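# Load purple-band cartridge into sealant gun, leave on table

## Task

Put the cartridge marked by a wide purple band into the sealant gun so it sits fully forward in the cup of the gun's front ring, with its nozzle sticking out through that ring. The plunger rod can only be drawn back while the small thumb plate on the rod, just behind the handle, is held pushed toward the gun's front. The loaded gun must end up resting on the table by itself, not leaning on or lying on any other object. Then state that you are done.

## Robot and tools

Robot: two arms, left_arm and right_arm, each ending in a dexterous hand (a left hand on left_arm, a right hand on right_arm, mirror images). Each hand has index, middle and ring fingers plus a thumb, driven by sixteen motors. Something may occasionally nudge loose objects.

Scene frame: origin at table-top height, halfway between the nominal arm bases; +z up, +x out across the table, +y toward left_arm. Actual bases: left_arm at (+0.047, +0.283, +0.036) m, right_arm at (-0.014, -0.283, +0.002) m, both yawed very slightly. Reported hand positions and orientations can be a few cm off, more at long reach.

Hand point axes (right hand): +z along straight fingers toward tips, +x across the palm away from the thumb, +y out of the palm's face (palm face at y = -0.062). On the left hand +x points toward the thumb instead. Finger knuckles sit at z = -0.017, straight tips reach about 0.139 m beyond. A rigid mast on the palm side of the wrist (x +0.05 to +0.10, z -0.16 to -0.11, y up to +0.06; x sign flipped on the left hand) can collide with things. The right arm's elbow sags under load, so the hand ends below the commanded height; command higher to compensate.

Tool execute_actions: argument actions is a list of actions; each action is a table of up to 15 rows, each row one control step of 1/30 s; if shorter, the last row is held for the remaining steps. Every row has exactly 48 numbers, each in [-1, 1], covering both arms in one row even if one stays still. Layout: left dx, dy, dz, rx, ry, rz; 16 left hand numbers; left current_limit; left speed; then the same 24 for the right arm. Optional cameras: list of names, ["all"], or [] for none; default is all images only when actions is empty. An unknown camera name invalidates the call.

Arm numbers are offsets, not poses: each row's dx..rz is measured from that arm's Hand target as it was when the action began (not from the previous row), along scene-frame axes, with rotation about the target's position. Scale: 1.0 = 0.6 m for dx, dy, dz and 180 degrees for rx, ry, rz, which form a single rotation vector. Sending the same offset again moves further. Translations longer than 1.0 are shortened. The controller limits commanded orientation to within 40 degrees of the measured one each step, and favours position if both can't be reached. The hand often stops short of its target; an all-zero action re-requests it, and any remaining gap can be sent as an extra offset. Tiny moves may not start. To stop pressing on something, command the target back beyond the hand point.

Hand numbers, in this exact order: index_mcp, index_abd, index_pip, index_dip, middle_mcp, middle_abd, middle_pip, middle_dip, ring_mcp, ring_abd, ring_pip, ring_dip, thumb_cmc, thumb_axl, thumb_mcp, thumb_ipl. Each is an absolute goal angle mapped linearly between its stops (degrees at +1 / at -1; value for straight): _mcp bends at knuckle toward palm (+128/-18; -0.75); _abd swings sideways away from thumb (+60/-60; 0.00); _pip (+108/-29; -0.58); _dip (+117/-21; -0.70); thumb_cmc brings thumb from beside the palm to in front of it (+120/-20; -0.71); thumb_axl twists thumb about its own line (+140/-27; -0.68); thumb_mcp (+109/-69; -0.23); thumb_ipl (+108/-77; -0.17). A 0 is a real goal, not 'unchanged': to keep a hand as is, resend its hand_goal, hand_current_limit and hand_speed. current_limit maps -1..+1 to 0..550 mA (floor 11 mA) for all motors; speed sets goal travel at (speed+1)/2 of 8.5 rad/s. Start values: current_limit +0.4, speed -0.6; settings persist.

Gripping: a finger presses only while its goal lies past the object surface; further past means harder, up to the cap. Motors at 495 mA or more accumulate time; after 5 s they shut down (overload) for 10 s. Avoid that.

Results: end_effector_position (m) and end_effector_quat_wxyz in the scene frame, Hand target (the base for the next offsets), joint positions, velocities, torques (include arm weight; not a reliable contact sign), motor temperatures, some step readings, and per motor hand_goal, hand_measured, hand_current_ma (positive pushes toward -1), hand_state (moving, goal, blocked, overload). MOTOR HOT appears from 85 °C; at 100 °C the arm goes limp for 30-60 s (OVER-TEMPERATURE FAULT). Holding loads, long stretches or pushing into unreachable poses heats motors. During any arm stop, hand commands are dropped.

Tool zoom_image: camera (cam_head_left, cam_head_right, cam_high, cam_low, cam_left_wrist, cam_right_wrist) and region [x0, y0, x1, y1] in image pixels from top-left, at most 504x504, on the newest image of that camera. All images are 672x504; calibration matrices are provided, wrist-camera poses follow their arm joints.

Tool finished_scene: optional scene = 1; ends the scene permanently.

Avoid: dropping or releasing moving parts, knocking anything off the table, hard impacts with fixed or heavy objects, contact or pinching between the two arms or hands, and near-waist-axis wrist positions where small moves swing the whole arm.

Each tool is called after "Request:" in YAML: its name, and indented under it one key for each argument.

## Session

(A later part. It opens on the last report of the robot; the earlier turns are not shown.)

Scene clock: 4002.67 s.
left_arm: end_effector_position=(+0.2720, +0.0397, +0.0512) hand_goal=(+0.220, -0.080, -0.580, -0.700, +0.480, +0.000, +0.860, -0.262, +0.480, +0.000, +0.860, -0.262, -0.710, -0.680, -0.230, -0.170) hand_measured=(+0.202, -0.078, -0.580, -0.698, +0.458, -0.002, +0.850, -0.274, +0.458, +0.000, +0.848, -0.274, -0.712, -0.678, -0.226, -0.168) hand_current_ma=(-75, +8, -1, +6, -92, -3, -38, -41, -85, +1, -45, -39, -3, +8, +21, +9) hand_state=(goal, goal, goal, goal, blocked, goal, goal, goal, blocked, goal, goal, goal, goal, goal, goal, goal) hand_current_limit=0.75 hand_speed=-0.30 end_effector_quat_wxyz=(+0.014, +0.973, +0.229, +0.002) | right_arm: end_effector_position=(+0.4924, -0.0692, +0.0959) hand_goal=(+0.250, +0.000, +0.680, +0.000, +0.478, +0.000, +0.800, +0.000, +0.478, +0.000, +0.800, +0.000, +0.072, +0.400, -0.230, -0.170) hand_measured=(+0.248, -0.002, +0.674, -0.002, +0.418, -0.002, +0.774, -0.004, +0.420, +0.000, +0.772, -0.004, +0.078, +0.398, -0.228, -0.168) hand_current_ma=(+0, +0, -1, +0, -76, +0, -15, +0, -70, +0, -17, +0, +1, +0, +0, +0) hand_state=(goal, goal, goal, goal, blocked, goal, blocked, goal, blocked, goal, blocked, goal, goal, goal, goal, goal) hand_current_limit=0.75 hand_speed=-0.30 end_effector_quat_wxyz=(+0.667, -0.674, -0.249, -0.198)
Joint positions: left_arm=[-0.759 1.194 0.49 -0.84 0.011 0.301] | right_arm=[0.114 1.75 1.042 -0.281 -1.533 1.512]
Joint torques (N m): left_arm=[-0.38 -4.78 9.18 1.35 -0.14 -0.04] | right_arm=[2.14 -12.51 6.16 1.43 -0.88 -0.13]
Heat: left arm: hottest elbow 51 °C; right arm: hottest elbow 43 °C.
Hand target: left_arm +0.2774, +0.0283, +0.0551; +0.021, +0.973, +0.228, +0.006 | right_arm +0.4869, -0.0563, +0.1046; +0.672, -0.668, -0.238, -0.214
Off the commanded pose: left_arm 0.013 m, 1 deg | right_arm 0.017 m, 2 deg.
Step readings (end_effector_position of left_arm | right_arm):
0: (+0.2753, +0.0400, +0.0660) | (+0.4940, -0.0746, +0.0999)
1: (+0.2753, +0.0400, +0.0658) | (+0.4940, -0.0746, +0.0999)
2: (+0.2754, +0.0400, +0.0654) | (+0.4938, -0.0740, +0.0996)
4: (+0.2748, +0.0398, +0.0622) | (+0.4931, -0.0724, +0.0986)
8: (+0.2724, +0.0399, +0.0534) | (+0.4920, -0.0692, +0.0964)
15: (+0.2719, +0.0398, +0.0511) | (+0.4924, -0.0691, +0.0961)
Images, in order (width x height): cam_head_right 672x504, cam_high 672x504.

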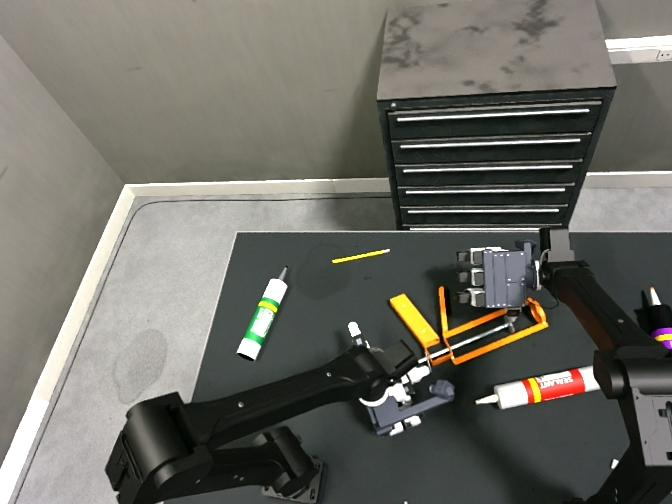

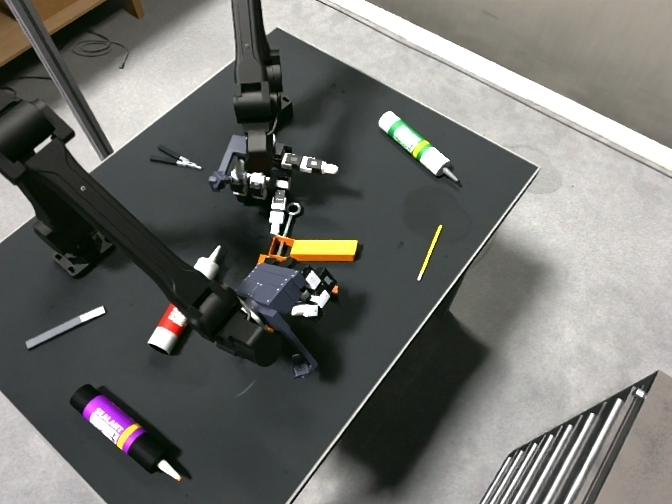

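Request:
execute_actions:
  actions:
    - [[0.008,-0.016,0.022,0,0,0,0.22,-0.08,-0.58,-0.7,0.48,0,0.86,-0.262,0.48,0,0.86,-0.262,-0.71,-0.68,-0.23,-0.17,0.75,-0.3,-0.006,0.012,0.004,0,0,0,0.25,0,0.68,0,0.478,0,0.8,0,0.478,0,0.8,0,0.072,0.4,-0.23,-0.17,0.75,-0.3]]
  cameras: ["cam_head_right", "cam_high"]

Request:
zoom_image:
  camera: "cam_head_right"
  region: [400, 280, 568, 406]

Request:
zoom_image:
  camera: "cam_high"
  region: [220, 170, 346, 275]

Scene clock: 4010.67 s.
left_arm: end_effector_position=(+0.2697, +0.0386, +0.0536) hand_goal=(+0.220, -0.080, -0.580, -0.700, +0.480, +0.000, +0.860, -0.262, +0.480, +0.000, +0.860, -0.262, -0.710, -0.680, -0.230, -0.170) hand_measured=(+0.202, -0.078, -0.586, -0.700, +0.458, -0.002, +0.850, -0.274, +0.458, +0.000, +0.848, -0.274, -0.710, -0.678, -0.226, -0.168) hand_current_ma=(-75, +4, -17, -2, -92, -3, -38, -41, -85, +1, -45, -39, -2, +8, +21, +9) hand_state=(goal, goal, goal, goal, blocked, goal, goal, goal, blocked, goal, goal, goal, goal, goal, goal, goal) hand_current_limit=0.75 hand_speed=-0.30 end_effector_quat_wxyz=(+0.007, +0.973, +0.231, -0.002) | right_arm: end_effector_position=(+0.4907, -0.0651, +0.0958) hand_goal=(+0.250, +0.000, +0.680, +0.000, +0.478, +0.000, +0.800, +0.000, +0.478, +0.000, +0.800, +0.000, +0.072, +0.400, -0.230, -0.170) hand_measured=(+0.248, -0.002, +0.674, -0.002, +0.418, -0.002, +0.774, -0.004, +0.420, +0.000, +0.772, -0.004, +0.082, +0.398, -0.224, -0.168) hand_current_ma=(+0, +0, -1, +0, -76, +0, -15, +0, -70, +0, -17, +0, +3, +0, +2, +0) hand_state=(goal, goal, goal, goal, blocked, goal, blocked, goal, blocked, goal, blocked, goal, goal, goal, goal, goal) hand_current_limit=0.75 hand_speed=-0.30 end_effector_quat_wxyz=(+0.663, -0.677, -0.250, -0.199)
Joint positions: left_arm=[-0.77 1.194 0.503 -0.87 0.011 0.287] | right_arm=[0.125 1.738 1.016 -0.17 -1.516 1.605]
Joint torques (N m): left_arm=[-0.44 -5.13 11.7 0.66 -0.11 -0.01] | right_arm=[2.61 -12.63 6.24 1.51 -0.95 -0.07]
Heat: left arm: hottest elbow 51 °C; right arm: hottest elbow 43 °C.
Hand target: left_arm +0.2821, +0.0186, +0.0683; +0.021, +0.974, +0.228, +0.006 | right_arm +0.4832, -0.0491, +0.1069; +0.672, -0.668, -0.238, -0.214
Off the commanded pose: left_arm 0.028 m, 2 deg | right_arm 0.021 m, 3 deg.
Step readings (end_effector_position of left_arm | right_arm):
0: (+0.2720, +0.0397, +0.0512) | (+0.4924, -0.0692, +0.0959)
1: (+0.2720, +0.0397, +0.0512) | (+0.4923, -0.0690, +0.0959)
2: (+0.2718, +0.0395, +0.0512) | (+0.4923, -0.0689, +0.0958)
4: (+0.2710, +0.0393, +0.0513) | (+0.4922, -0.0684, +0.0957)
8: (+0.2699, +0.0382, +0.0530) | (+0.4911, -0.0660, +0.0959)
15: (+0.2696, +0.0388, +0.0534) | (+0.4910, -0.0649, +0.0961)
Images, in order (width x height): cam_head_right 672x504, cam_high 672x504.

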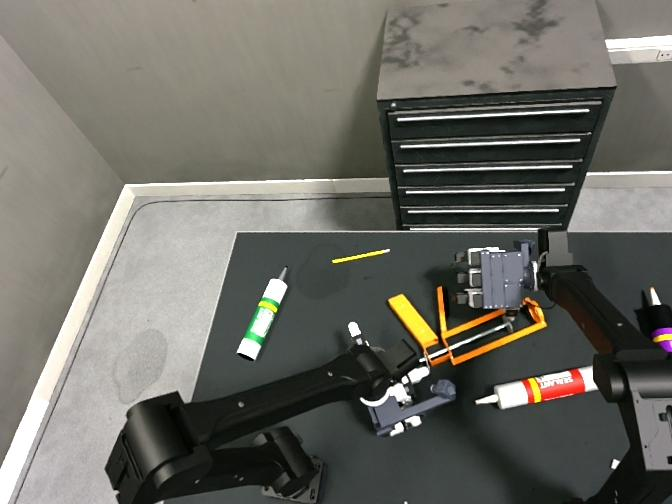

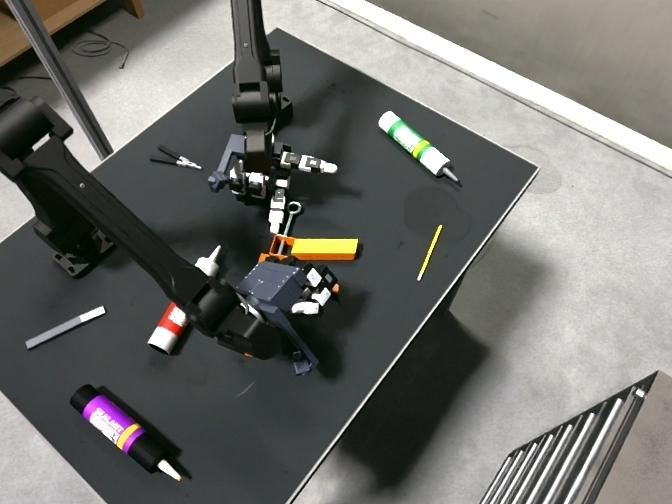

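Scaled by 3.000 from the camera's 672x504 image, which has a finer 960x720 frame.

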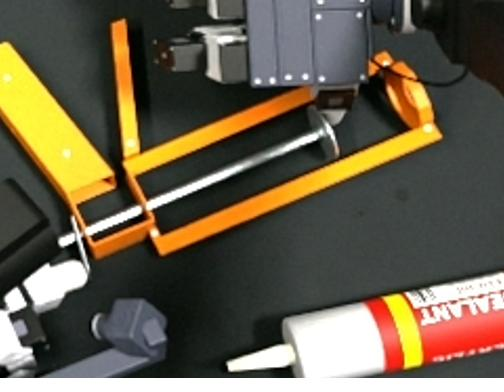

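Scaled by 4.000 from the camera's 672x504 image, which has a finer 960x720 frame.

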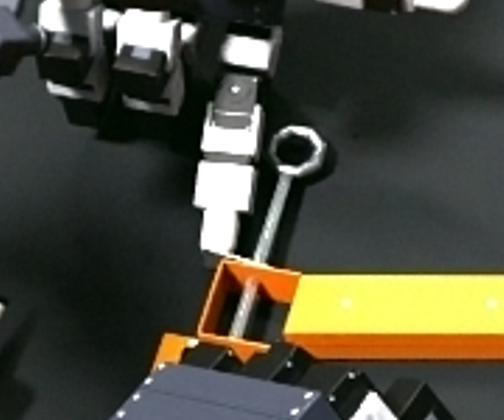

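Request:
execute_actions:
  actions:
    - [[0.018,-0.024,0.01,0,0,0,0.23,-0.08,-0.56,-0.68,0.48,0,0.86,-0.262,0.48,0,0.86,-0.262,-0.71,-0.68,-0.23,-0.17,0.75,-0.3,-0.008,0.016,0.006,0,0,0,0.25,0,0.68,0,0.478,0,0.8,0,0.478,0,0.8,0,0.065,0.4,-0.24,-0.17,0.75,-0.3]]
  cameras: ["cam_head_right", "cam_high"]

Request:
zoom_image:
  camera: "cam_head_right"
  region: [400, 280, 568, 406]

Request:
zoom_image:
  camera: "cam_high"
  region: [220, 170, 346, 275]

Scene clock: 4022.67 s.
left_arm: end_effector_position=(+0.2710, +0.0373, +0.0530) hand_goal=(+0.230, -0.080, -0.560, -0.680, +0.480, +0.000, +0.860, -0.262, +0.480, +0.000, +0.860, -0.262, -0.710, -0.680, -0.230, -0.170) hand_measured=(+0.204, -0.070, -0.566, -0.680, +0.458, -0.002, +0.850, -0.274, +0.458, +0.000, +0.848, -0.274, -0.710, -0.678, -0.226, -0.168) hand_current_ma=(-108, +27, -20, -1, -92, -3, -38, -41, -85, +1, -45, -39, -2, +8, +21, +9) hand_state=(blocked, goal, goal, goal, blocked, goal, goal, goal, blocked, goal, goal, goal, goal, goal, goal, goal) hand_current_limit=0.75 hand_speed=-0.30 end_effector_quat_wxyz=(-0.008, +0.972, +0.236, -0.010) | right_arm: end_effector_position=(+0.4931, -0.0593, +0.1016) hand_goal=(+0.250, +0.000, +0.680, +0.000, +0.478, +0.000, +0.800, +0.000, +0.478, +0.000, +0.800, +0.000, +0.064, +0.400, -0.240, -0.170) hand_measured=(+0.246, -0.002, +0.674, -0.002, +0.418, -0.002, +0.774, -0.004, +0.420, +0.000, +0.772, -0.004, +0.094, +0.398, -0.218, -0.162) hand_current_ma=(-1, +0, -1, +0, -76, +0, -15, +0, -70, +0, -17, +0, +20, +0, +17, +3) hand_state=(goal, goal, goal, goal, blocked, goal, blocked, goal, blocked, goal, blocked, goal, blocked, goal, blocked, goal) hand_current_limit=0.75 hand_speed=-0.30 end_effector_quat_wxyz=(+0.653, -0.679, -0.259, -0.212)
Joint positions: left_arm=[-0.774 1.22 0.532 -0.907 0.01 0.273] | right_arm=[0.141 1.718 0.985 -0.005 -1.487 1.727]
Joint torques (N m): left_arm=[-0.56 -4.89 13.34 1.43 -0.04 0.11] | right_arm=[3.19 -12.51 5.98 1.4 -1 0.15]
Heat: left arm: hottest elbow 51 °C; right arm: hottest elbow 43 °C.
Hand target: left_arm +0.2930, +0.0043, +0.0743; +0.021, +0.973, +0.228, +0.006 | right_arm +0.4783, -0.0394, +0.1105; +0.672, -0.668, -0.238, -0.214
Off the commanded pose: left_arm 0.045 m, 4 deg | right_arm 0.026 m, 3 deg.
Step readings (end_effector_position of left_arm | right_arm):
0: (+0.2697, +0.0386, +0.0536) | (+0.4907, -0.0651, +0.0958)
1: (+0.2698, +0.0385, +0.0538) | (+0.4907, -0.0649, +0.0958)
2: (+0.2700, +0.0385, +0.0539) | (+0.4909, -0.0649, +0.0958)
4: (+0.2705, +0.0377, +0.0543) | (+0.4910, -0.0640, +0.0956)
8: (+0.2708, +0.0376, +0.0529) | (+0.4921, -0.0613, +0.0982)
15: (+0.2709, +0.0373, +0.0530) | (+0.4935, -0.0590, +0.1020)
Images, in order (width x height): cam_head_right 672x504, cam_high 672x504.

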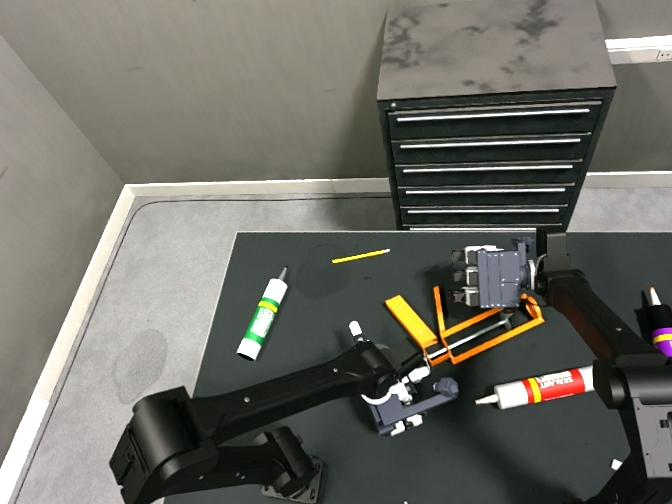

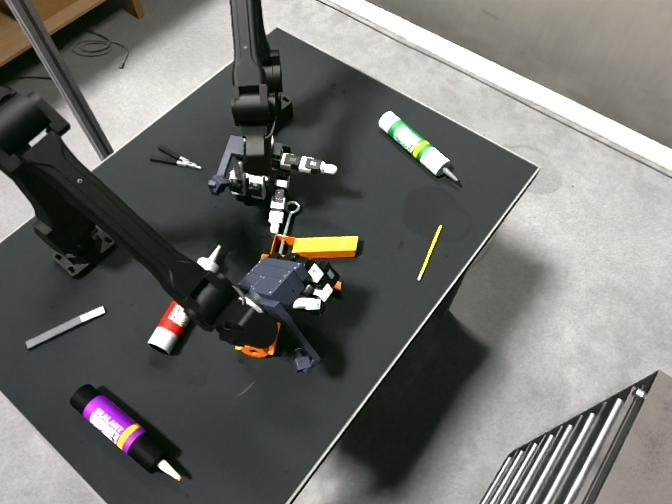

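Scaled by 3.000 from the camera's 672x504 image, which has a finer 960x720 frame.

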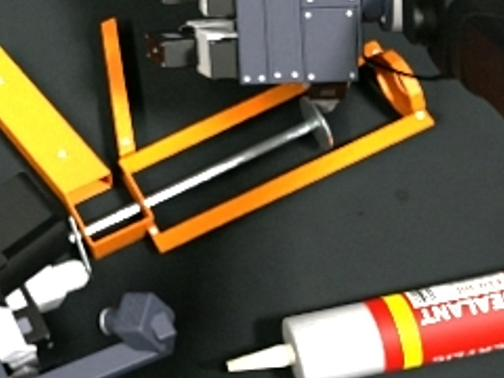

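Scaled by 4.000 from the camera's 672x504 image, which has a finer 960x720 frame.

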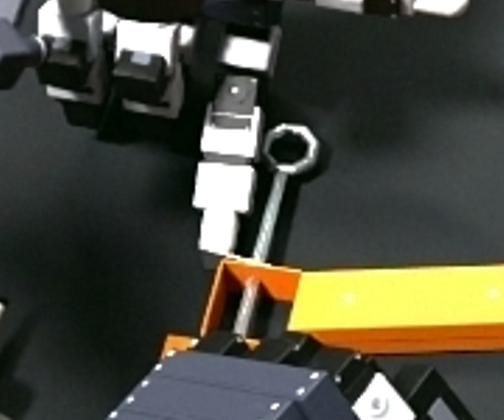

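Request:
execute_actions:
  actions:
    - [[-0.024,0.045,-0.01,0,0,0,0.23,-0.08,-0.56,-0.68,0.48,0,0.86,-0.262,0.48,0,0.86,-0.262,-0.71,-0.68,-0.23,-0.17,0.75,-0.3,0.0155,-0.0715,0.0,0,0,0,0.25,0,0.68,0,0.478,0,0.8,0,0.478,0,0.8,0,0.065,0.4,-0.24,-0.17,0.75,-0.3]]
    - [[0,0,0,0,0,0,0.23,-0.08,-0.56,-0.68,0.48,0,0.86,-0.262,0.48,0,0.86,-0.262,-0.71,-0.68,-0.23,-0.17,0.75,-0.3,-0.01,0.01,0.0,0,0,0,0.25,0,0.68,0,0.478,0,0.8,0,0.478,0,0.8,0,0.065,0.4,-0.24,-0.17,0.75,-0.3]]
  cameras: ["cam_head_right", "cam_high", "cam_low"]

Request:
zoom_image:
  camera: "cam_head_right"
  region: [400, 280, 568, 406]

Request:
zoom_image:
  camera: "cam_high"
  region: [220, 170, 346, 275]

Scene clock: 4038.57 s.
left_arm: end_effector_position=(+0.2724, +0.0350, +0.0605) hand_goal=(+0.230, -0.080, -0.560, -0.680, +0.480, +0.000, +0.860, -0.262, +0.480, +0.000, +0.860, -0.262, -0.710, -0.680, -0.230, -0.170) hand_measured=(+0.182, -0.078, -0.584, -0.690, +0.458, -0.002, +0.850, -0.274, +0.458, +0.000, +0.848, -0.274, -0.710, -0.678, -0.226, -0.168) hand_current_ma=(-205, +6, -91, -36, -92, -3, -38, -41, -85, +1, -45, -39, -2, +8, +21, +9) hand_state=(blocked, goal, blocked, goal, blocked, goal, goal, goal, blocked, goal, goal, goal, goal, goal, goal, goal) hand_current_limit=0.75 hand_speed=-0.30 end_effector_quat_wxyz=(+0.002, +0.973, +0.232, -0.004) | right_arm: end_effector_position=(+0.4819, -0.0807, +0.1009) hand_goal=(+0.250, +0.000, +0.680, +0.000, +0.478, +0.000, +0.800, +0.000, +0.478, +0.000, +0.800, +0.000, +0.064, +0.400, -0.240, -0.170) hand_measured=(+0.248, -0.002, +0.674, -0.002, +0.418, -0.002, +0.774, -0.004, +0.420, +0.000, +0.772, -0.004, +0.068, +0.398, -0.238, -0.168) hand_current_ma=(+0, +0, -1, +0, -76, +0, -15, +0, -70, +0, -17, +0, +1, +0, +0, +0) hand_state=(goal, goal, goal, goal, blocked, goal, blocked, goal, blocked, goal, blocked, goal, goal, goal, goal, goal) hand_current_limit=0.75 hand_speed=-0.30 end_effector_quat_wxyz=(+0.671, -0.673, -0.237, -0.203)
Joint positions: left_arm=[-0.774 1.196 0.532 -0.907 0.009 0.28] | right_arm=[0.091 1.708 0.947 0.027 -1.546 1.776]
Joint torques (N m): left_arm=[2.37 -8.06 7.1 1.73 -0.07 0.31] | right_arm=[0.97 -12.04 6.2 1.72 -0.51 -0.17]
Heat: left arm: hottest elbow 51 °C; right arm: hottest elbow 43 °C.
Hand target: left_arm +0.2786, +0.0314, +0.0682; +0.021, +0.973, +0.228, +0.006 | right_arm +0.4817, -0.0763, +0.1106; +0.672, -0.668, -0.238, -0.214
Off the commanded pose: left_arm 0.011 m, 3 deg | right_arm 0.011 m, 1 deg.
Step readings (end_effector_position of left_arm | right_arm):
0: (+0.2710, +0.0373, +0.0530) | (+0.4932, -0.0593, +0.1017)
1: (+0.2710, +0.0373, +0.0530) | (+0.4932, -0.0593, +0.1017)
2: (+0.2710, +0.0373, +0.0530) | (+0.4926, -0.0595, +0.1020)
4: (+0.2711, +0.0373, +0.0532) | (+0.4906, -0.0619, +0.1036)
8: (+0.2718, +0.0361, +0.0570) | (+0.4864, -0.0730, +0.1025)
15: (+0.2724, +0.0350, +0.0605) | (+0.4857, -0.0805, +0.1005)
16: (+0.2724, +0.0350, +0.0605) | (+0.4857, -0.0805, +0.1006)
17: (+0.2724, +0.0350, +0.0605) | (+0.4855, -0.0805, +0.1004)
19: (+0.2724, +0.0350, +0.0605) | (+0.4845, -0.0805, +0.1002)
23: (+0.2724, +0.0350, +0.0605) | (+0.4821, -0.0807, +0.0999)
30: (+0.2724, +0.0350, +0.0605) | (+0.4820, -0.0807, +0.1009)
Images, in order (width x height): cam_head_right 672x504, cam_high 672x504, cam_low 672x504.

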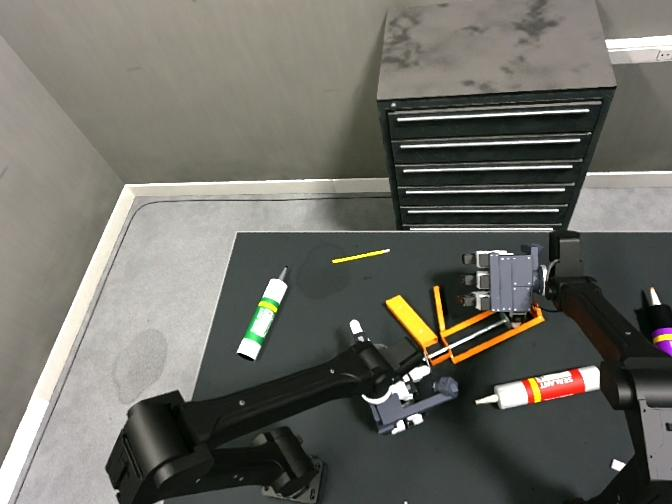

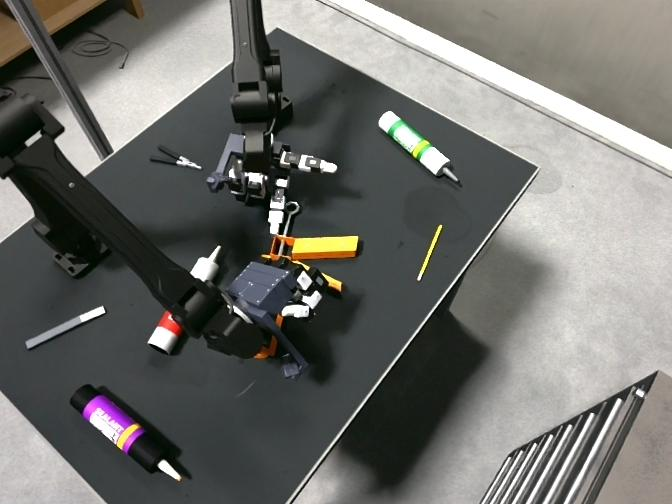

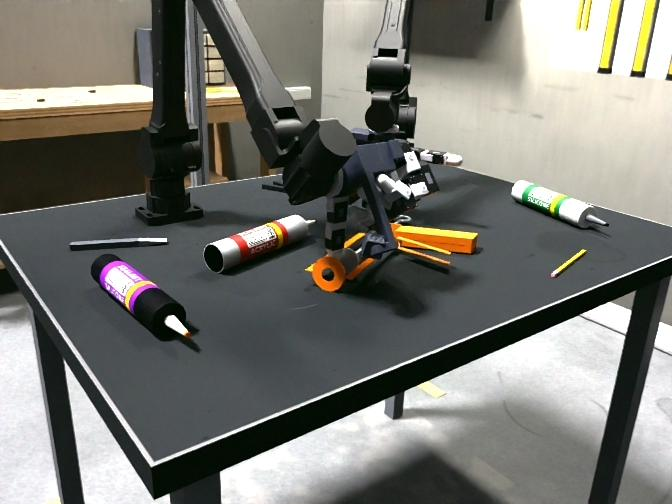

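Scaled by 3.000 from the camera's 672x504 image, which has a finer 960x720 frame.

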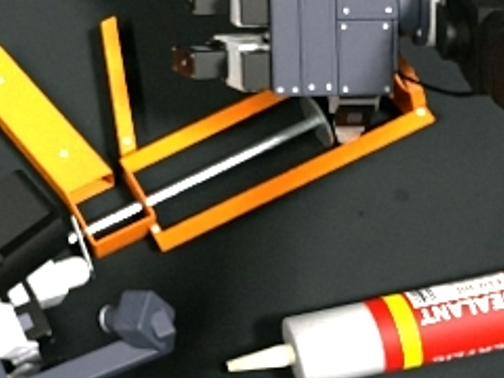

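Scaled by 4.000 from the camera's 672x504 image, which has a finer 960x720 frame.

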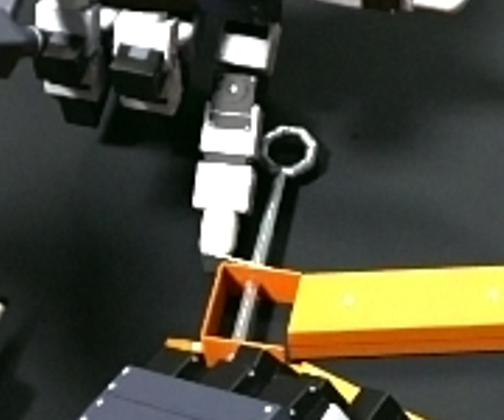

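Request:
execute_actions:
  actions:
    - [[0,0,0,0,0,0,0.23,-0.08,-0.56,-0.68,0.48,0,0.86,-0.262,0.48,0,0.86,-0.262,-0.71,-0.68,-0.23,-0.17,0.75,-0.3,-0.0000,0.028,0.0,0,0,0,0.25,0,0.68,0,0.478,0,0.8,0,0.478,0,0.8,0,0.065,0.4,-0.24,-0.17,0.75,-0.3]]
    - [[0.013,-0.022,0,0,0,0,0.25,-0.08,-0.54,-0.66,0.48,0,0.86,-0.262,0.48,0,0.86,-0.262,-0.71,-0.68,-0.23,-0.17,0.75,-0.3,-0.013,0.024,0.0,0,0,0,0.25,0,0.68,0,0.478,0,0.8,0,0.478,0,0.8,0,0.065,0.4,-0.24,-0.17,0.75,-0.3]]
  cameras: ["cam_head_right", "cam_high"]

Request:
zoom_image:
  camera: "cam_head_right"
  region: [400, 280, 568, 406]

Request:
zoom_image:
  camera: "cam_high"
  region: [220, 170, 346, 275]

Scene clock: 4056.10 s.
left_arm: end_effector_position=(+0.2721, +0.0355, +0.0592) hand_goal=(+0.250, -0.080, -0.540, -0.660, +0.480, +0.000, +0.860, -0.262, +0.480, +0.000, +0.860, -0.262, -0.710, -0.680, -0.230, -0.170) hand_measured=(+0.182, -0.090, -0.580, -0.678, +0.458, -0.002, +0.850, -0.274, +0.458, +0.000, +0.848, -0.274, -0.710, -0.678, -0.226, -0.168) hand_current_ma=(-304, -31, -156, -64, -92, -3, -38, -41, -85, +1, -45, -39, -2, +8, +21, +9) hand_state=(blocked, goal, blocked, goal, blocked, goal, goal, goal, blocked, goal, goal, goal, goal, goal, goal, goal) hand_current_limit=0.75 hand_speed=-0.30 end_effector_quat_wxyz=(+0.000, +0.973, +0.232, -0.005) | right_arm: end_effector_position=(+0.4856, -0.0669, +0.1027) hand_goal=(+0.250, +0.000, +0.680, +0.000, +0.478, +0.000, +0.800, +0.000, +0.478, +0.000, +0.800, +0.000, +0.064, +0.400, -0.240, -0.170) hand_measured=(+0.248, -0.002, +0.674, -0.002, +0.418, -0.002, +0.774, -0.004, +0.420, +0.000, +0.772, -0.004, +0.084, +0.398, -0.226, -0.166) hand_current_ma=(+0, +0, -1, +0, -76, +0, -15, +0, -70, +0, -17, +0, +9, +0, +7, +1) hand_state=(goal, goal, goal, goal, blocked, goal, blocked, goal, blocked, goal, blocked, goal, goal, goal, goal, goal) hand_current_limit=0.75 hand_speed=-0.30 end_effector_quat_wxyz=(+0.655, -0.682, -0.240, -0.219)
Joint positions: left_arm=[-0.774 1.2 0.531 -0.906 0.009 0.28] | right_arm=[0.128 1.699 0.906 0.292 -1.475 1.981]
Joint torques (N m): left_arm=[0.62 -4.6 10.13 1.99 -0.01 0.13] | right_arm=[3.49 -11.58 6.08 1.81 -0.69 0.04]
Heat: left arm: hottest elbow 51 °C; right arm: hottest elbow 42 °C.
Hand target: left_arm +0.2864, +0.0182, +0.0682; +0.021, +0.973, +0.228, +0.006 | right_arm +0.4739, -0.0451, +0.1106; +0.672, -0.668, -0.238, -0.214
Off the commanded pose: left_arm 0.024 m, 3 deg | right_arm 0.026 m, 3 deg.
Step readings (end_effector_position of left_arm | right_arm):
0: (+0.2724, +0.0350, +0.0605) | (+0.4819, -0.0807, +0.1009)
1: (+0.2724, +0.0350, +0.0605) | (+0.4820, -0.0807, +0.1008)
2: (+0.2724, +0.0350, +0.0605) | (+0.4821, -0.0801, +0.1004)
4: (+0.2724, +0.0350, +0.0605) | (+0.4824, -0.0782, +0.0994)
8: (+0.2723, +0.0354, +0.0602) | (+0.4827, -0.0721, +0.0989)
15: (+0.2723, +0.0353, +0.0603) | (+0.4852, -0.0706, +0.1018)
16: (+0.2723, +0.0353, +0.0603) | (+0.4854, -0.0704, +0.1019)
17: (+0.2723, +0.0353, +0.0603) | (+0.4855, -0.0701, +0.1016)
19: (+0.2723, +0.0353, +0.0603) | (+0.4858, -0.0692, +0.1012)
23: (+0.2724, +0.0353, +0.0601) | (+0.4856, -0.0674, +0.1016)
30: (+0.2722, +0.0355, +0.0593) | (+0.4861, -0.0669, +0.1024)
Images, in order (width x height): cam_head_right 672x504, cam_high 672x504.

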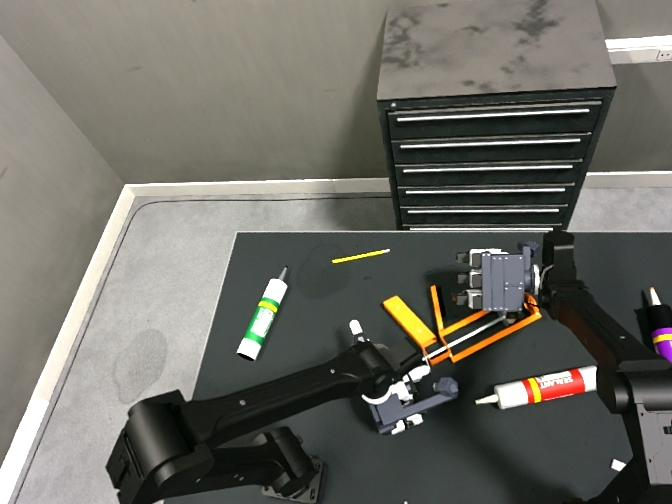

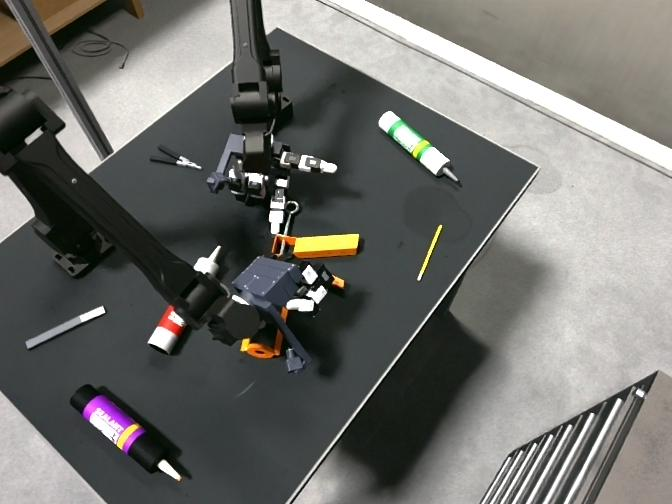

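Scaled by 3.000 from the camera's 672x504 image, which has a finer 960x720 frame.

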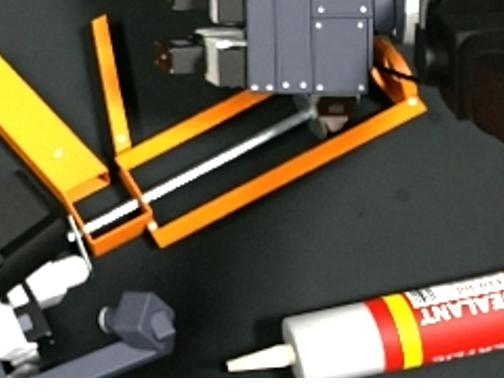

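Scaled by 4.000 from the camera's 672x504 image, which has a finer 960x720 frame.

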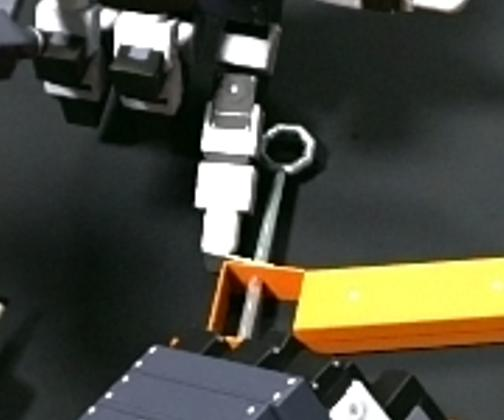

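Request:
execute_actions:
  actions:
    - [[0,0,0,0,0,0,0.25,-0.08,-0.54,-0.66,0.48,0,0.86,-0.262,0.48,0,0.86,-0.262,-0.71,-0.68,-0.23,-0.17,0.75,-0.3,-0.05,0.0,0.0,0,0,0.028,0.25,0,0.68,0,0.478,0,0.8,0,0.478,0,0.8,0,0.065,0.4,-0.24,-0.17,0.75,-0.3]]
  cameras: ["cam_head_right", "cam_high"]

Request:
zoom_image:
  camera: "cam_head_right"
  region: [400, 280, 568, 406]

Request:
zoom_image:
  camera: "cam_high"
  region: [220, 170, 346, 275]

Scene clock: 4106.73 s.
left_arm: end_effector_position=(+0.2724, +0.0360, +0.0587) hand_goal=(+0.250, -0.080, -0.540, -0.660, +0.480, +0.000, +0.860, -0.262, +0.480, +0.000, +0.860, -0.262, -0.710, -0.680, -0.230, -0.170) hand_measured=(+0.182, -0.086, -0.574, -0.670, +0.458, -0.002, +0.850, -0.274, +0.458, +0.000, +0.848, -0.274, -0.710, -0.678, -0.226, -0.168) hand_current_ma=(-304, -19, -130, -35, -92, -3, -38, -41, -85, +1, -45, -39, -2, +8, +21, +9) hand_state=(blocked, goal, blocked, goal, blocked, goal, goal, goal, blocked, goal, goal, goal, goal, goal, goal, goal) hand_current_limit=0.75 hand_speed=-0.30 end_effector_quat_wxyz=(-0.001, +0.972, +0.234, -0.005) | right_arm: end_effector_position=(+0.4672, -0.0649, +0.1080) hand_goal=(+0.250, +0.000, +0.680, +0.000, +0.478, +0.000, +0.800, +0.000, +0.478, +0.000, +0.800, +0.000, +0.064, +0.400, -0.240, -0.170) hand_measured=(+0.236, -0.002, +0.674, -0.002, +0.418, -0.002, +0.774, -0.004, +0.420, +0.000, +0.772, -0.004, +0.120, +0.404, -0.198, -0.152) hand_current_ma=(-5, +0, -1, +0, -76, +0, -15, +0, -70, +0, -17, +0, +62, +0, +56, +12) hand_state=(goal, goal, goal, goal, blocked, goal, blocked, goal, blocked, goal, blocked, goal, blocked, goal, blocked, goal) hand_current_limit=0.75 hand_speed=-0.30 end_effector_quat_wxyz=(+0.664, -0.663, -0.267, -0.221)
Joint positions: left_arm=[-0.774 1.201 0.531 -0.906 0.007 0.276] | right_arm=[0.127 1.67 0.865 0.294 -1.528 1.927]
Joint torques (N m): left_arm=[1.08 -5.19 10.21 1.94 0 0.19] | right_arm=[3.31 -11.22 5.19 0.59 -1.46 0.05]
Heat: left arm: hottest elbow 52 °C; right arm: hottest elbow 43 °C.
Hand target: left_arm +0.2864, +0.0182, +0.0682; +0.021, +0.973, +0.228, +0.006 | right_arm +0.4439, -0.0451, +0.1105; +0.680, -0.657, -0.267, -0.184
Off the commanded pose: left_arm 0.025 m, 3 deg | right_arm 0.031 m, 5 deg.
Step readings (end_effector_position of left_arm | right_arm):
0: (+0.2721, +0.0355, +0.0592) | (+0.4856, -0.0669, +0.1027)
1: (+0.2721, +0.0355, +0.0592) | (+0.4854, -0.0669, +0.1026)
2: (+0.2721, +0.0355, +0.0592) | (+0.4833, -0.0664, +0.1024)
4: (+0.2722, +0.0356, +0.0592) | (+0.4769, -0.0653, +0.1030)
8: (+0.2724, +0.0358, +0.0590) | (+0.4688, -0.0651, +0.1056)
15: (+0.2724, +0.0360, +0.0587) | (+0.4672, -0.0649, +0.1083)
Images, in order (width x height): cam_head_right 672x504, cam_high 672x504.

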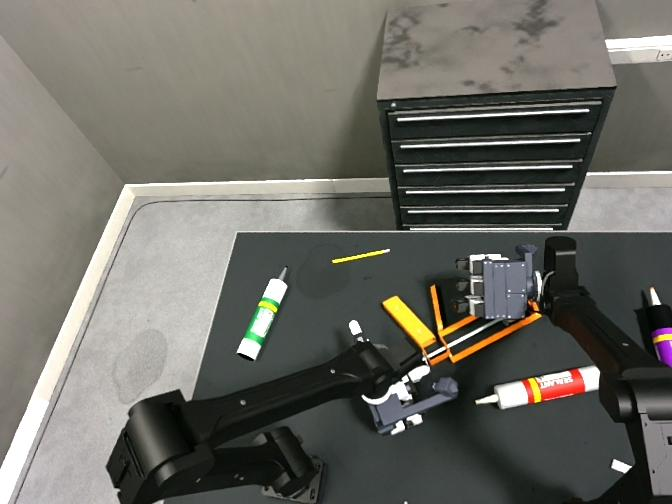

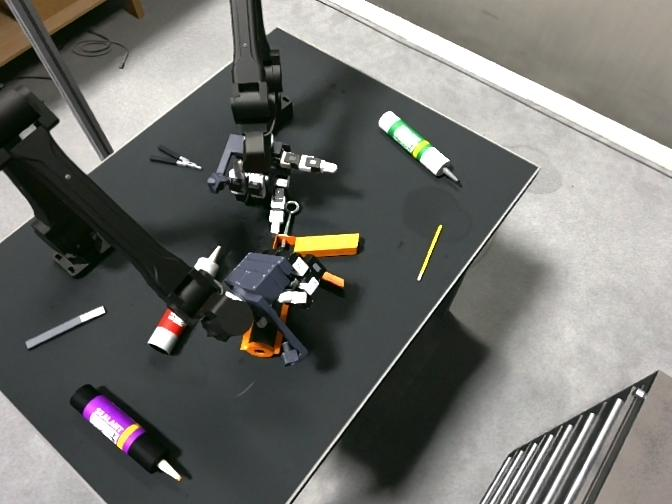

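Scaled by 3.000 from the camera's 672x504 image, which has a finer 960x720 frame.

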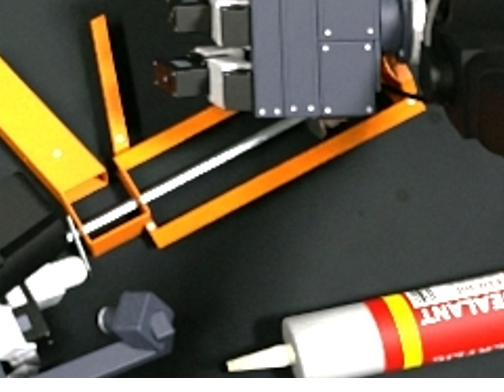

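Scaled by 4.000 from the camera's 672x504 image, which has a finer 960x720 frame.

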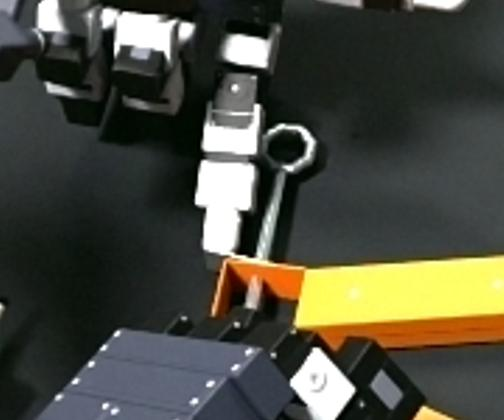

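Request:
zoom_image:
  camera: "cam_head_right"
  region: [410, 335, 460, 378]

Request:
zoom_image:
  camera: "cam_high"
  region: [255, 215, 305, 258]

Scaled by 10.080 from the camera's 672x504 image, which has a finer 960x720 frame.

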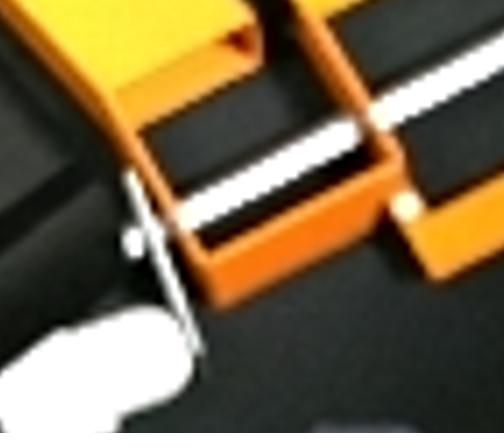

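Scaled by 10.080 from the camera's 672x504 image, which has a finer 960x720 frame.

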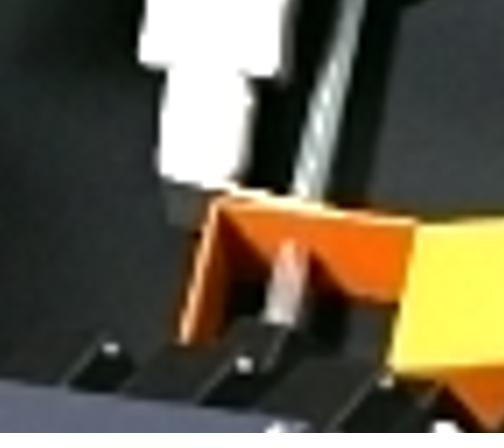

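Request:
execute_actions:
  actions:
    - [[0.012,-0.021,0,0,0,0,0.27,-0.08,-0.54,-0.66,0.48,0,0.86,-0.262,0.48,0,0.86,-0.262,-0.71,-0.68,-0.23,-0.17,0.78,-0.3,-0.01,0.02,0.0,0,0,0,0.25,0,0.68,0,0.478,0,0.8,0,0.478,0,0.8,0,0.04,0.4,-0.26,-0.18,0.78,-0.3]]
  cameras: ["cam_head_right", "cam_high"]

Request:
zoom_image:
  camera: "cam_head_right"
  region: [400, 280, 568, 406]

Request:
zoom_image:
  camera: "cam_high"
  region: [220, 170, 346, 275]

Scene clock: 4124.07 s.
left_arm: end_effector_position=(+0.2705, +0.0393, +0.0485) hand_goal=(+0.270, -0.080, -0.540, -0.660, +0.480, +0.000, +0.860, -0.262, +0.480, +0.000, +0.860, -0.262, -0.710, -0.680, -0.230, -0.170) hand_measured=(+0.232, -0.082, -0.550, -0.660, +0.458, -0.002, +0.850, -0.274, +0.458, +0.000, +0.848, -0.274, -0.710, -0.678, -0.226, -0.168) hand_current_ma=(-159, -5, -35, -3, -92, -3, -38, -41, -85, +1, -45, -39, -2, +8, +21, +9) hand_state=(blocked, goal, goal, goal, blocked, goal, goal, goal, blocked, goal, goal, goal, goal, goal, goal, goal) hand_current_limit=0.78 hand_speed=-0.30 end_effector_quat_wxyz=(-0.015, +0.971, +0.238, -0.012) | right_arm: end_effector_position=(+0.4661, -0.0645, +0.1101) hand_goal=(+0.250, +0.000, +0.680, +0.000, +0.478, +0.000, +0.800, +0.000, +0.478, +0.000, +0.800, +0.000, +0.040, +0.400, -0.260, -0.180) hand_measured=(+0.236, -0.002, +0.674, +0.000, +0.418, -0.002, +0.774, -0.004, +0.420, +0.000, +0.772, -0.004, +0.120, +0.404, -0.198, -0.152) hand_current_ma=(-5, +0, -1, +0, -76, +0, -15, +0, -70, +0, -17, +0, +119, +0, +115, +27) hand_state=(goal, goal, goal, goal, blocked, goal, blocked, goal, blocked, goal, blocked, goal, blocked, goal, blocked, blocked) hand_current_limit=0.78 hand_speed=-0.30 end_effector_quat_wxyz=(+0.660, -0.665, -0.267, -0.225)
Joint positions: left_arm=[-0.774 1.234 0.531 -0.906 0.007 0.268] | right_arm=[0.13 1.658 0.858 0.293 -1.514 1.925]
Joint torques (N m): left_arm=[0.26 -5.6 12.46 2.04 0.1 0.19] | right_arm=[5.19 -10.99 5.05 1.05 -1.13 0.19]
Heat: left arm: hottest elbow 52 °C; right arm: hottest elbow 42 °C.
Hand target: left_arm +0.2936, +0.0056, +0.0683; +0.021, +0.973, +0.228, +0.006 | right_arm +0.4378, -0.0331, +0.1106; +0.680, -0.657, -0.267, -0.184
Off the commanded pose: left_arm 0.045 m, 5 deg | right_arm 0.042 m, 5 deg.
Step readings (end_effector_position of left_arm | right_arm):
0: (+0.2724, +0.0360, +0.0587) | (+0.4671, -0.0649, +0.1080)
1: (+0.2724, +0.0360, +0.0587) | (+0.4671, -0.0649, +0.1080)
2: (+0.2724, +0.0361, +0.0582) | (+0.4670, -0.0650, +0.1080)
4: (+0.2720, +0.0370, +0.0557) | (+0.4670, -0.0653, +0.1079)
8: (+0.2707, +0.0388, +0.0497) | (+0.4666, -0.0648, +0.1094)
15: (+0.2705, +0.0392, +0.0485) | (+0.4660, -0.0644, +0.1101)
Images, in order (width x height): cam_head_right 672x504, cam_high 672x504.

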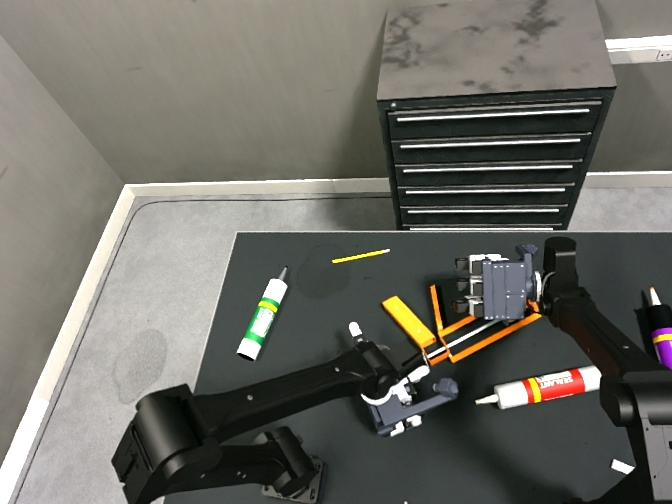

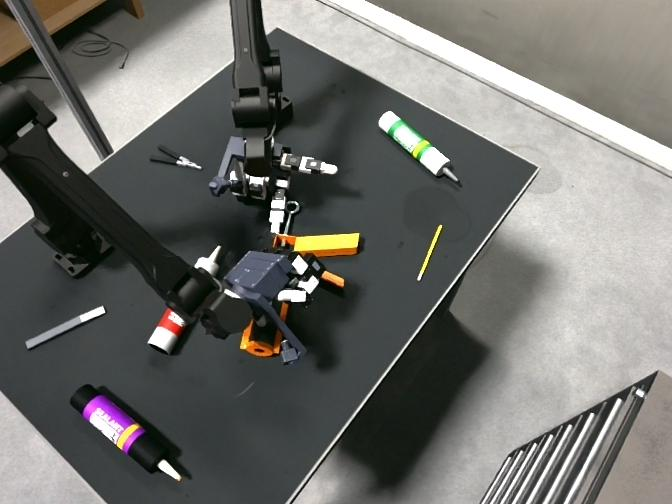

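Scaled by 3.000 from the camera's 672x504 image, which has a finer 960x720 frame.

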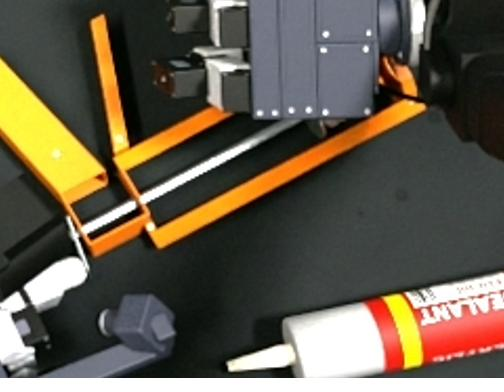

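Scaled by 4.000 from the camera's 672x504 image, which has a finer 960x720 frame.

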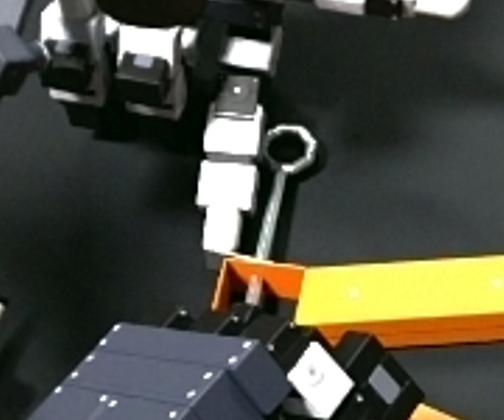

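Request:
execute_actions:
  actions:
    - [[0.0,0.0,0.04,0,0,0,0.27,-0.08,-0.54,-0.66,0.48,0,0.86,-0.262,0.48,0,0.86,-0.262,-0.71,-0.68,-0.23,-0.17,0.78,-0.3,0,0,0.0,0,0,0,0.25,0,0.68,0,0.478,0,0.8,0,0.478,0,0.8,0,0.04,0.4,-0.26,-0.18,0.78,-0.3]]
  cameras: ["cam_head_right", "cam_high"]

Request:
zoom_image:
  camera: "cam_head_right"
  region: [410, 335, 460, 378]

Request:
zoom_image:
  camera: "cam_high"
  region: [255, 195, 305, 238]

Scene clock: 4134.77 s.
left_arm: end_effector_position=(+0.2665, +0.0442, +0.0543) hand_goal=(+0.270, -0.080, -0.540, -0.660, +0.480, +0.000, +0.860, -0.262, +0.480, +0.000, +0.860, -0.262, -0.710, -0.680, -0.230, -0.170) hand_measured=(+0.224, -0.088, -0.562, -0.668, +0.458, -0.002, +0.850, -0.274, +0.458, +0.000, +0.848, -0.274, -0.710, -0.678, -0.226, -0.168) hand_current_ma=(-201, -22, -83, -26, -92, -3, -38, -41, -85, +1, -45, -39, -2, +8, +21, +9) hand_state=(blocked, goal, blocked, goal, blocked, goal, goal, goal, blocked, goal, goal, goal, goal, goal, goal, goal) hand_current_limit=0.78 hand_speed=-0.30 end_effector_quat_wxyz=(-0.032, +0.970, +0.240, -0.021) | right_arm: end_effector_position=(+0.4607, -0.0587, +0.1077) hand_goal=(+0.250, +0.000, +0.680, +0.000, +0.478, +0.000, +0.800, +0.000, +0.478, +0.000, +0.800, +0.000, +0.040, +0.400, -0.260, -0.180) hand_measured=(+0.236, -0.002, +0.674, +0.000, +0.418, -0.002, +0.774, -0.004, +0.420, +0.000, +0.772, -0.004, +0.120, +0.404, -0.200, -0.154) hand_current_ma=(-5, +0, -1, +0, -76, +0, -15, +0, -70, +0, -17, +0, +118, +0, +107, +27) hand_state=(goal, goal, goal, goal, blocked, goal, blocked, goal, blocked, goal, blocked, goal, blocked, goal, blocked, blocked) hand_current_limit=0.78 hand_speed=-0.30 end_effector_quat_wxyz=(+0.662, -0.665, -0.268, -0.218)
Joint positions: left_arm=[-0.774 1.222 0.55 -0.975 0.006 0.265] | right_arm=[0.143 1.658 0.852 0.293 -1.514 1.927]
Joint torques (N m): left_arm=[0.03 -8.06 13.82 1.44 0.09 0.19] | right_arm=[4.31 -10.87 5.49 1.11 -1.1 0.16]
Heat: left arm: hottest elbow 53 °C; right arm: hottest elbow 42 °C.
Hand target: left_arm +0.2937, +0.0055, +0.0924; +0.021, +0.973, +0.228, +0.006 | right_arm +0.4379, -0.0332, +0.1106; +0.680, -0.657, -0.267, -0.184
Off the commanded pose: left_arm 0.061 m, 7 deg | right_arm 0.034 m, 5 deg.
Step readings (end_effector_position of left_arm | right_arm):
0: (+0.2705, +0.0393, +0.0485) | (+0.4661, -0.0645, +0.1101)
1: (+0.2704, +0.0393, +0.0485) | (+0.4661, -0.0645, +0.1101)
2: (+0.2702, +0.0396, +0.0484) | (+0.4661, -0.0645, +0.1101)
4: (+0.2695, +0.0404, +0.0493) | (+0.4652, -0.0636, +0.1096)
8: (+0.2677, +0.0427, +0.0513) | (+0.4624, -0.0610, +0.1082)
15: (+0.2666, +0.0440, +0.0540) | (+0.4609, -0.0589, +0.1078)
Images, in order (width x height): cam_head_right 672x504, cam_high 672x504.

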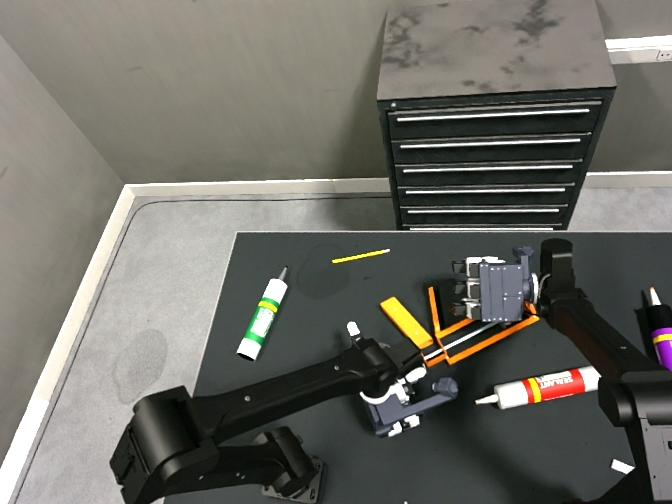

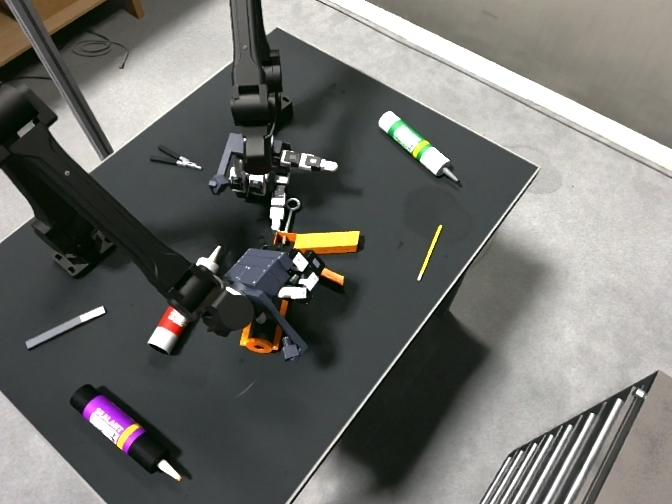

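Scaled by 10.080 from the camera's 672x504 image, which has a finer 960x720 frame.

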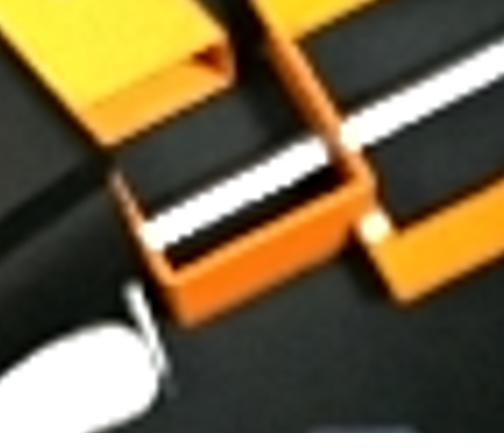

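Scaled by 10.080 from the camera's 672x504 image, which has a finer 960x720 frame.

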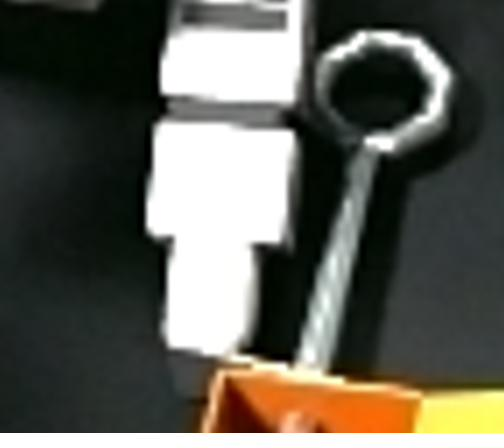

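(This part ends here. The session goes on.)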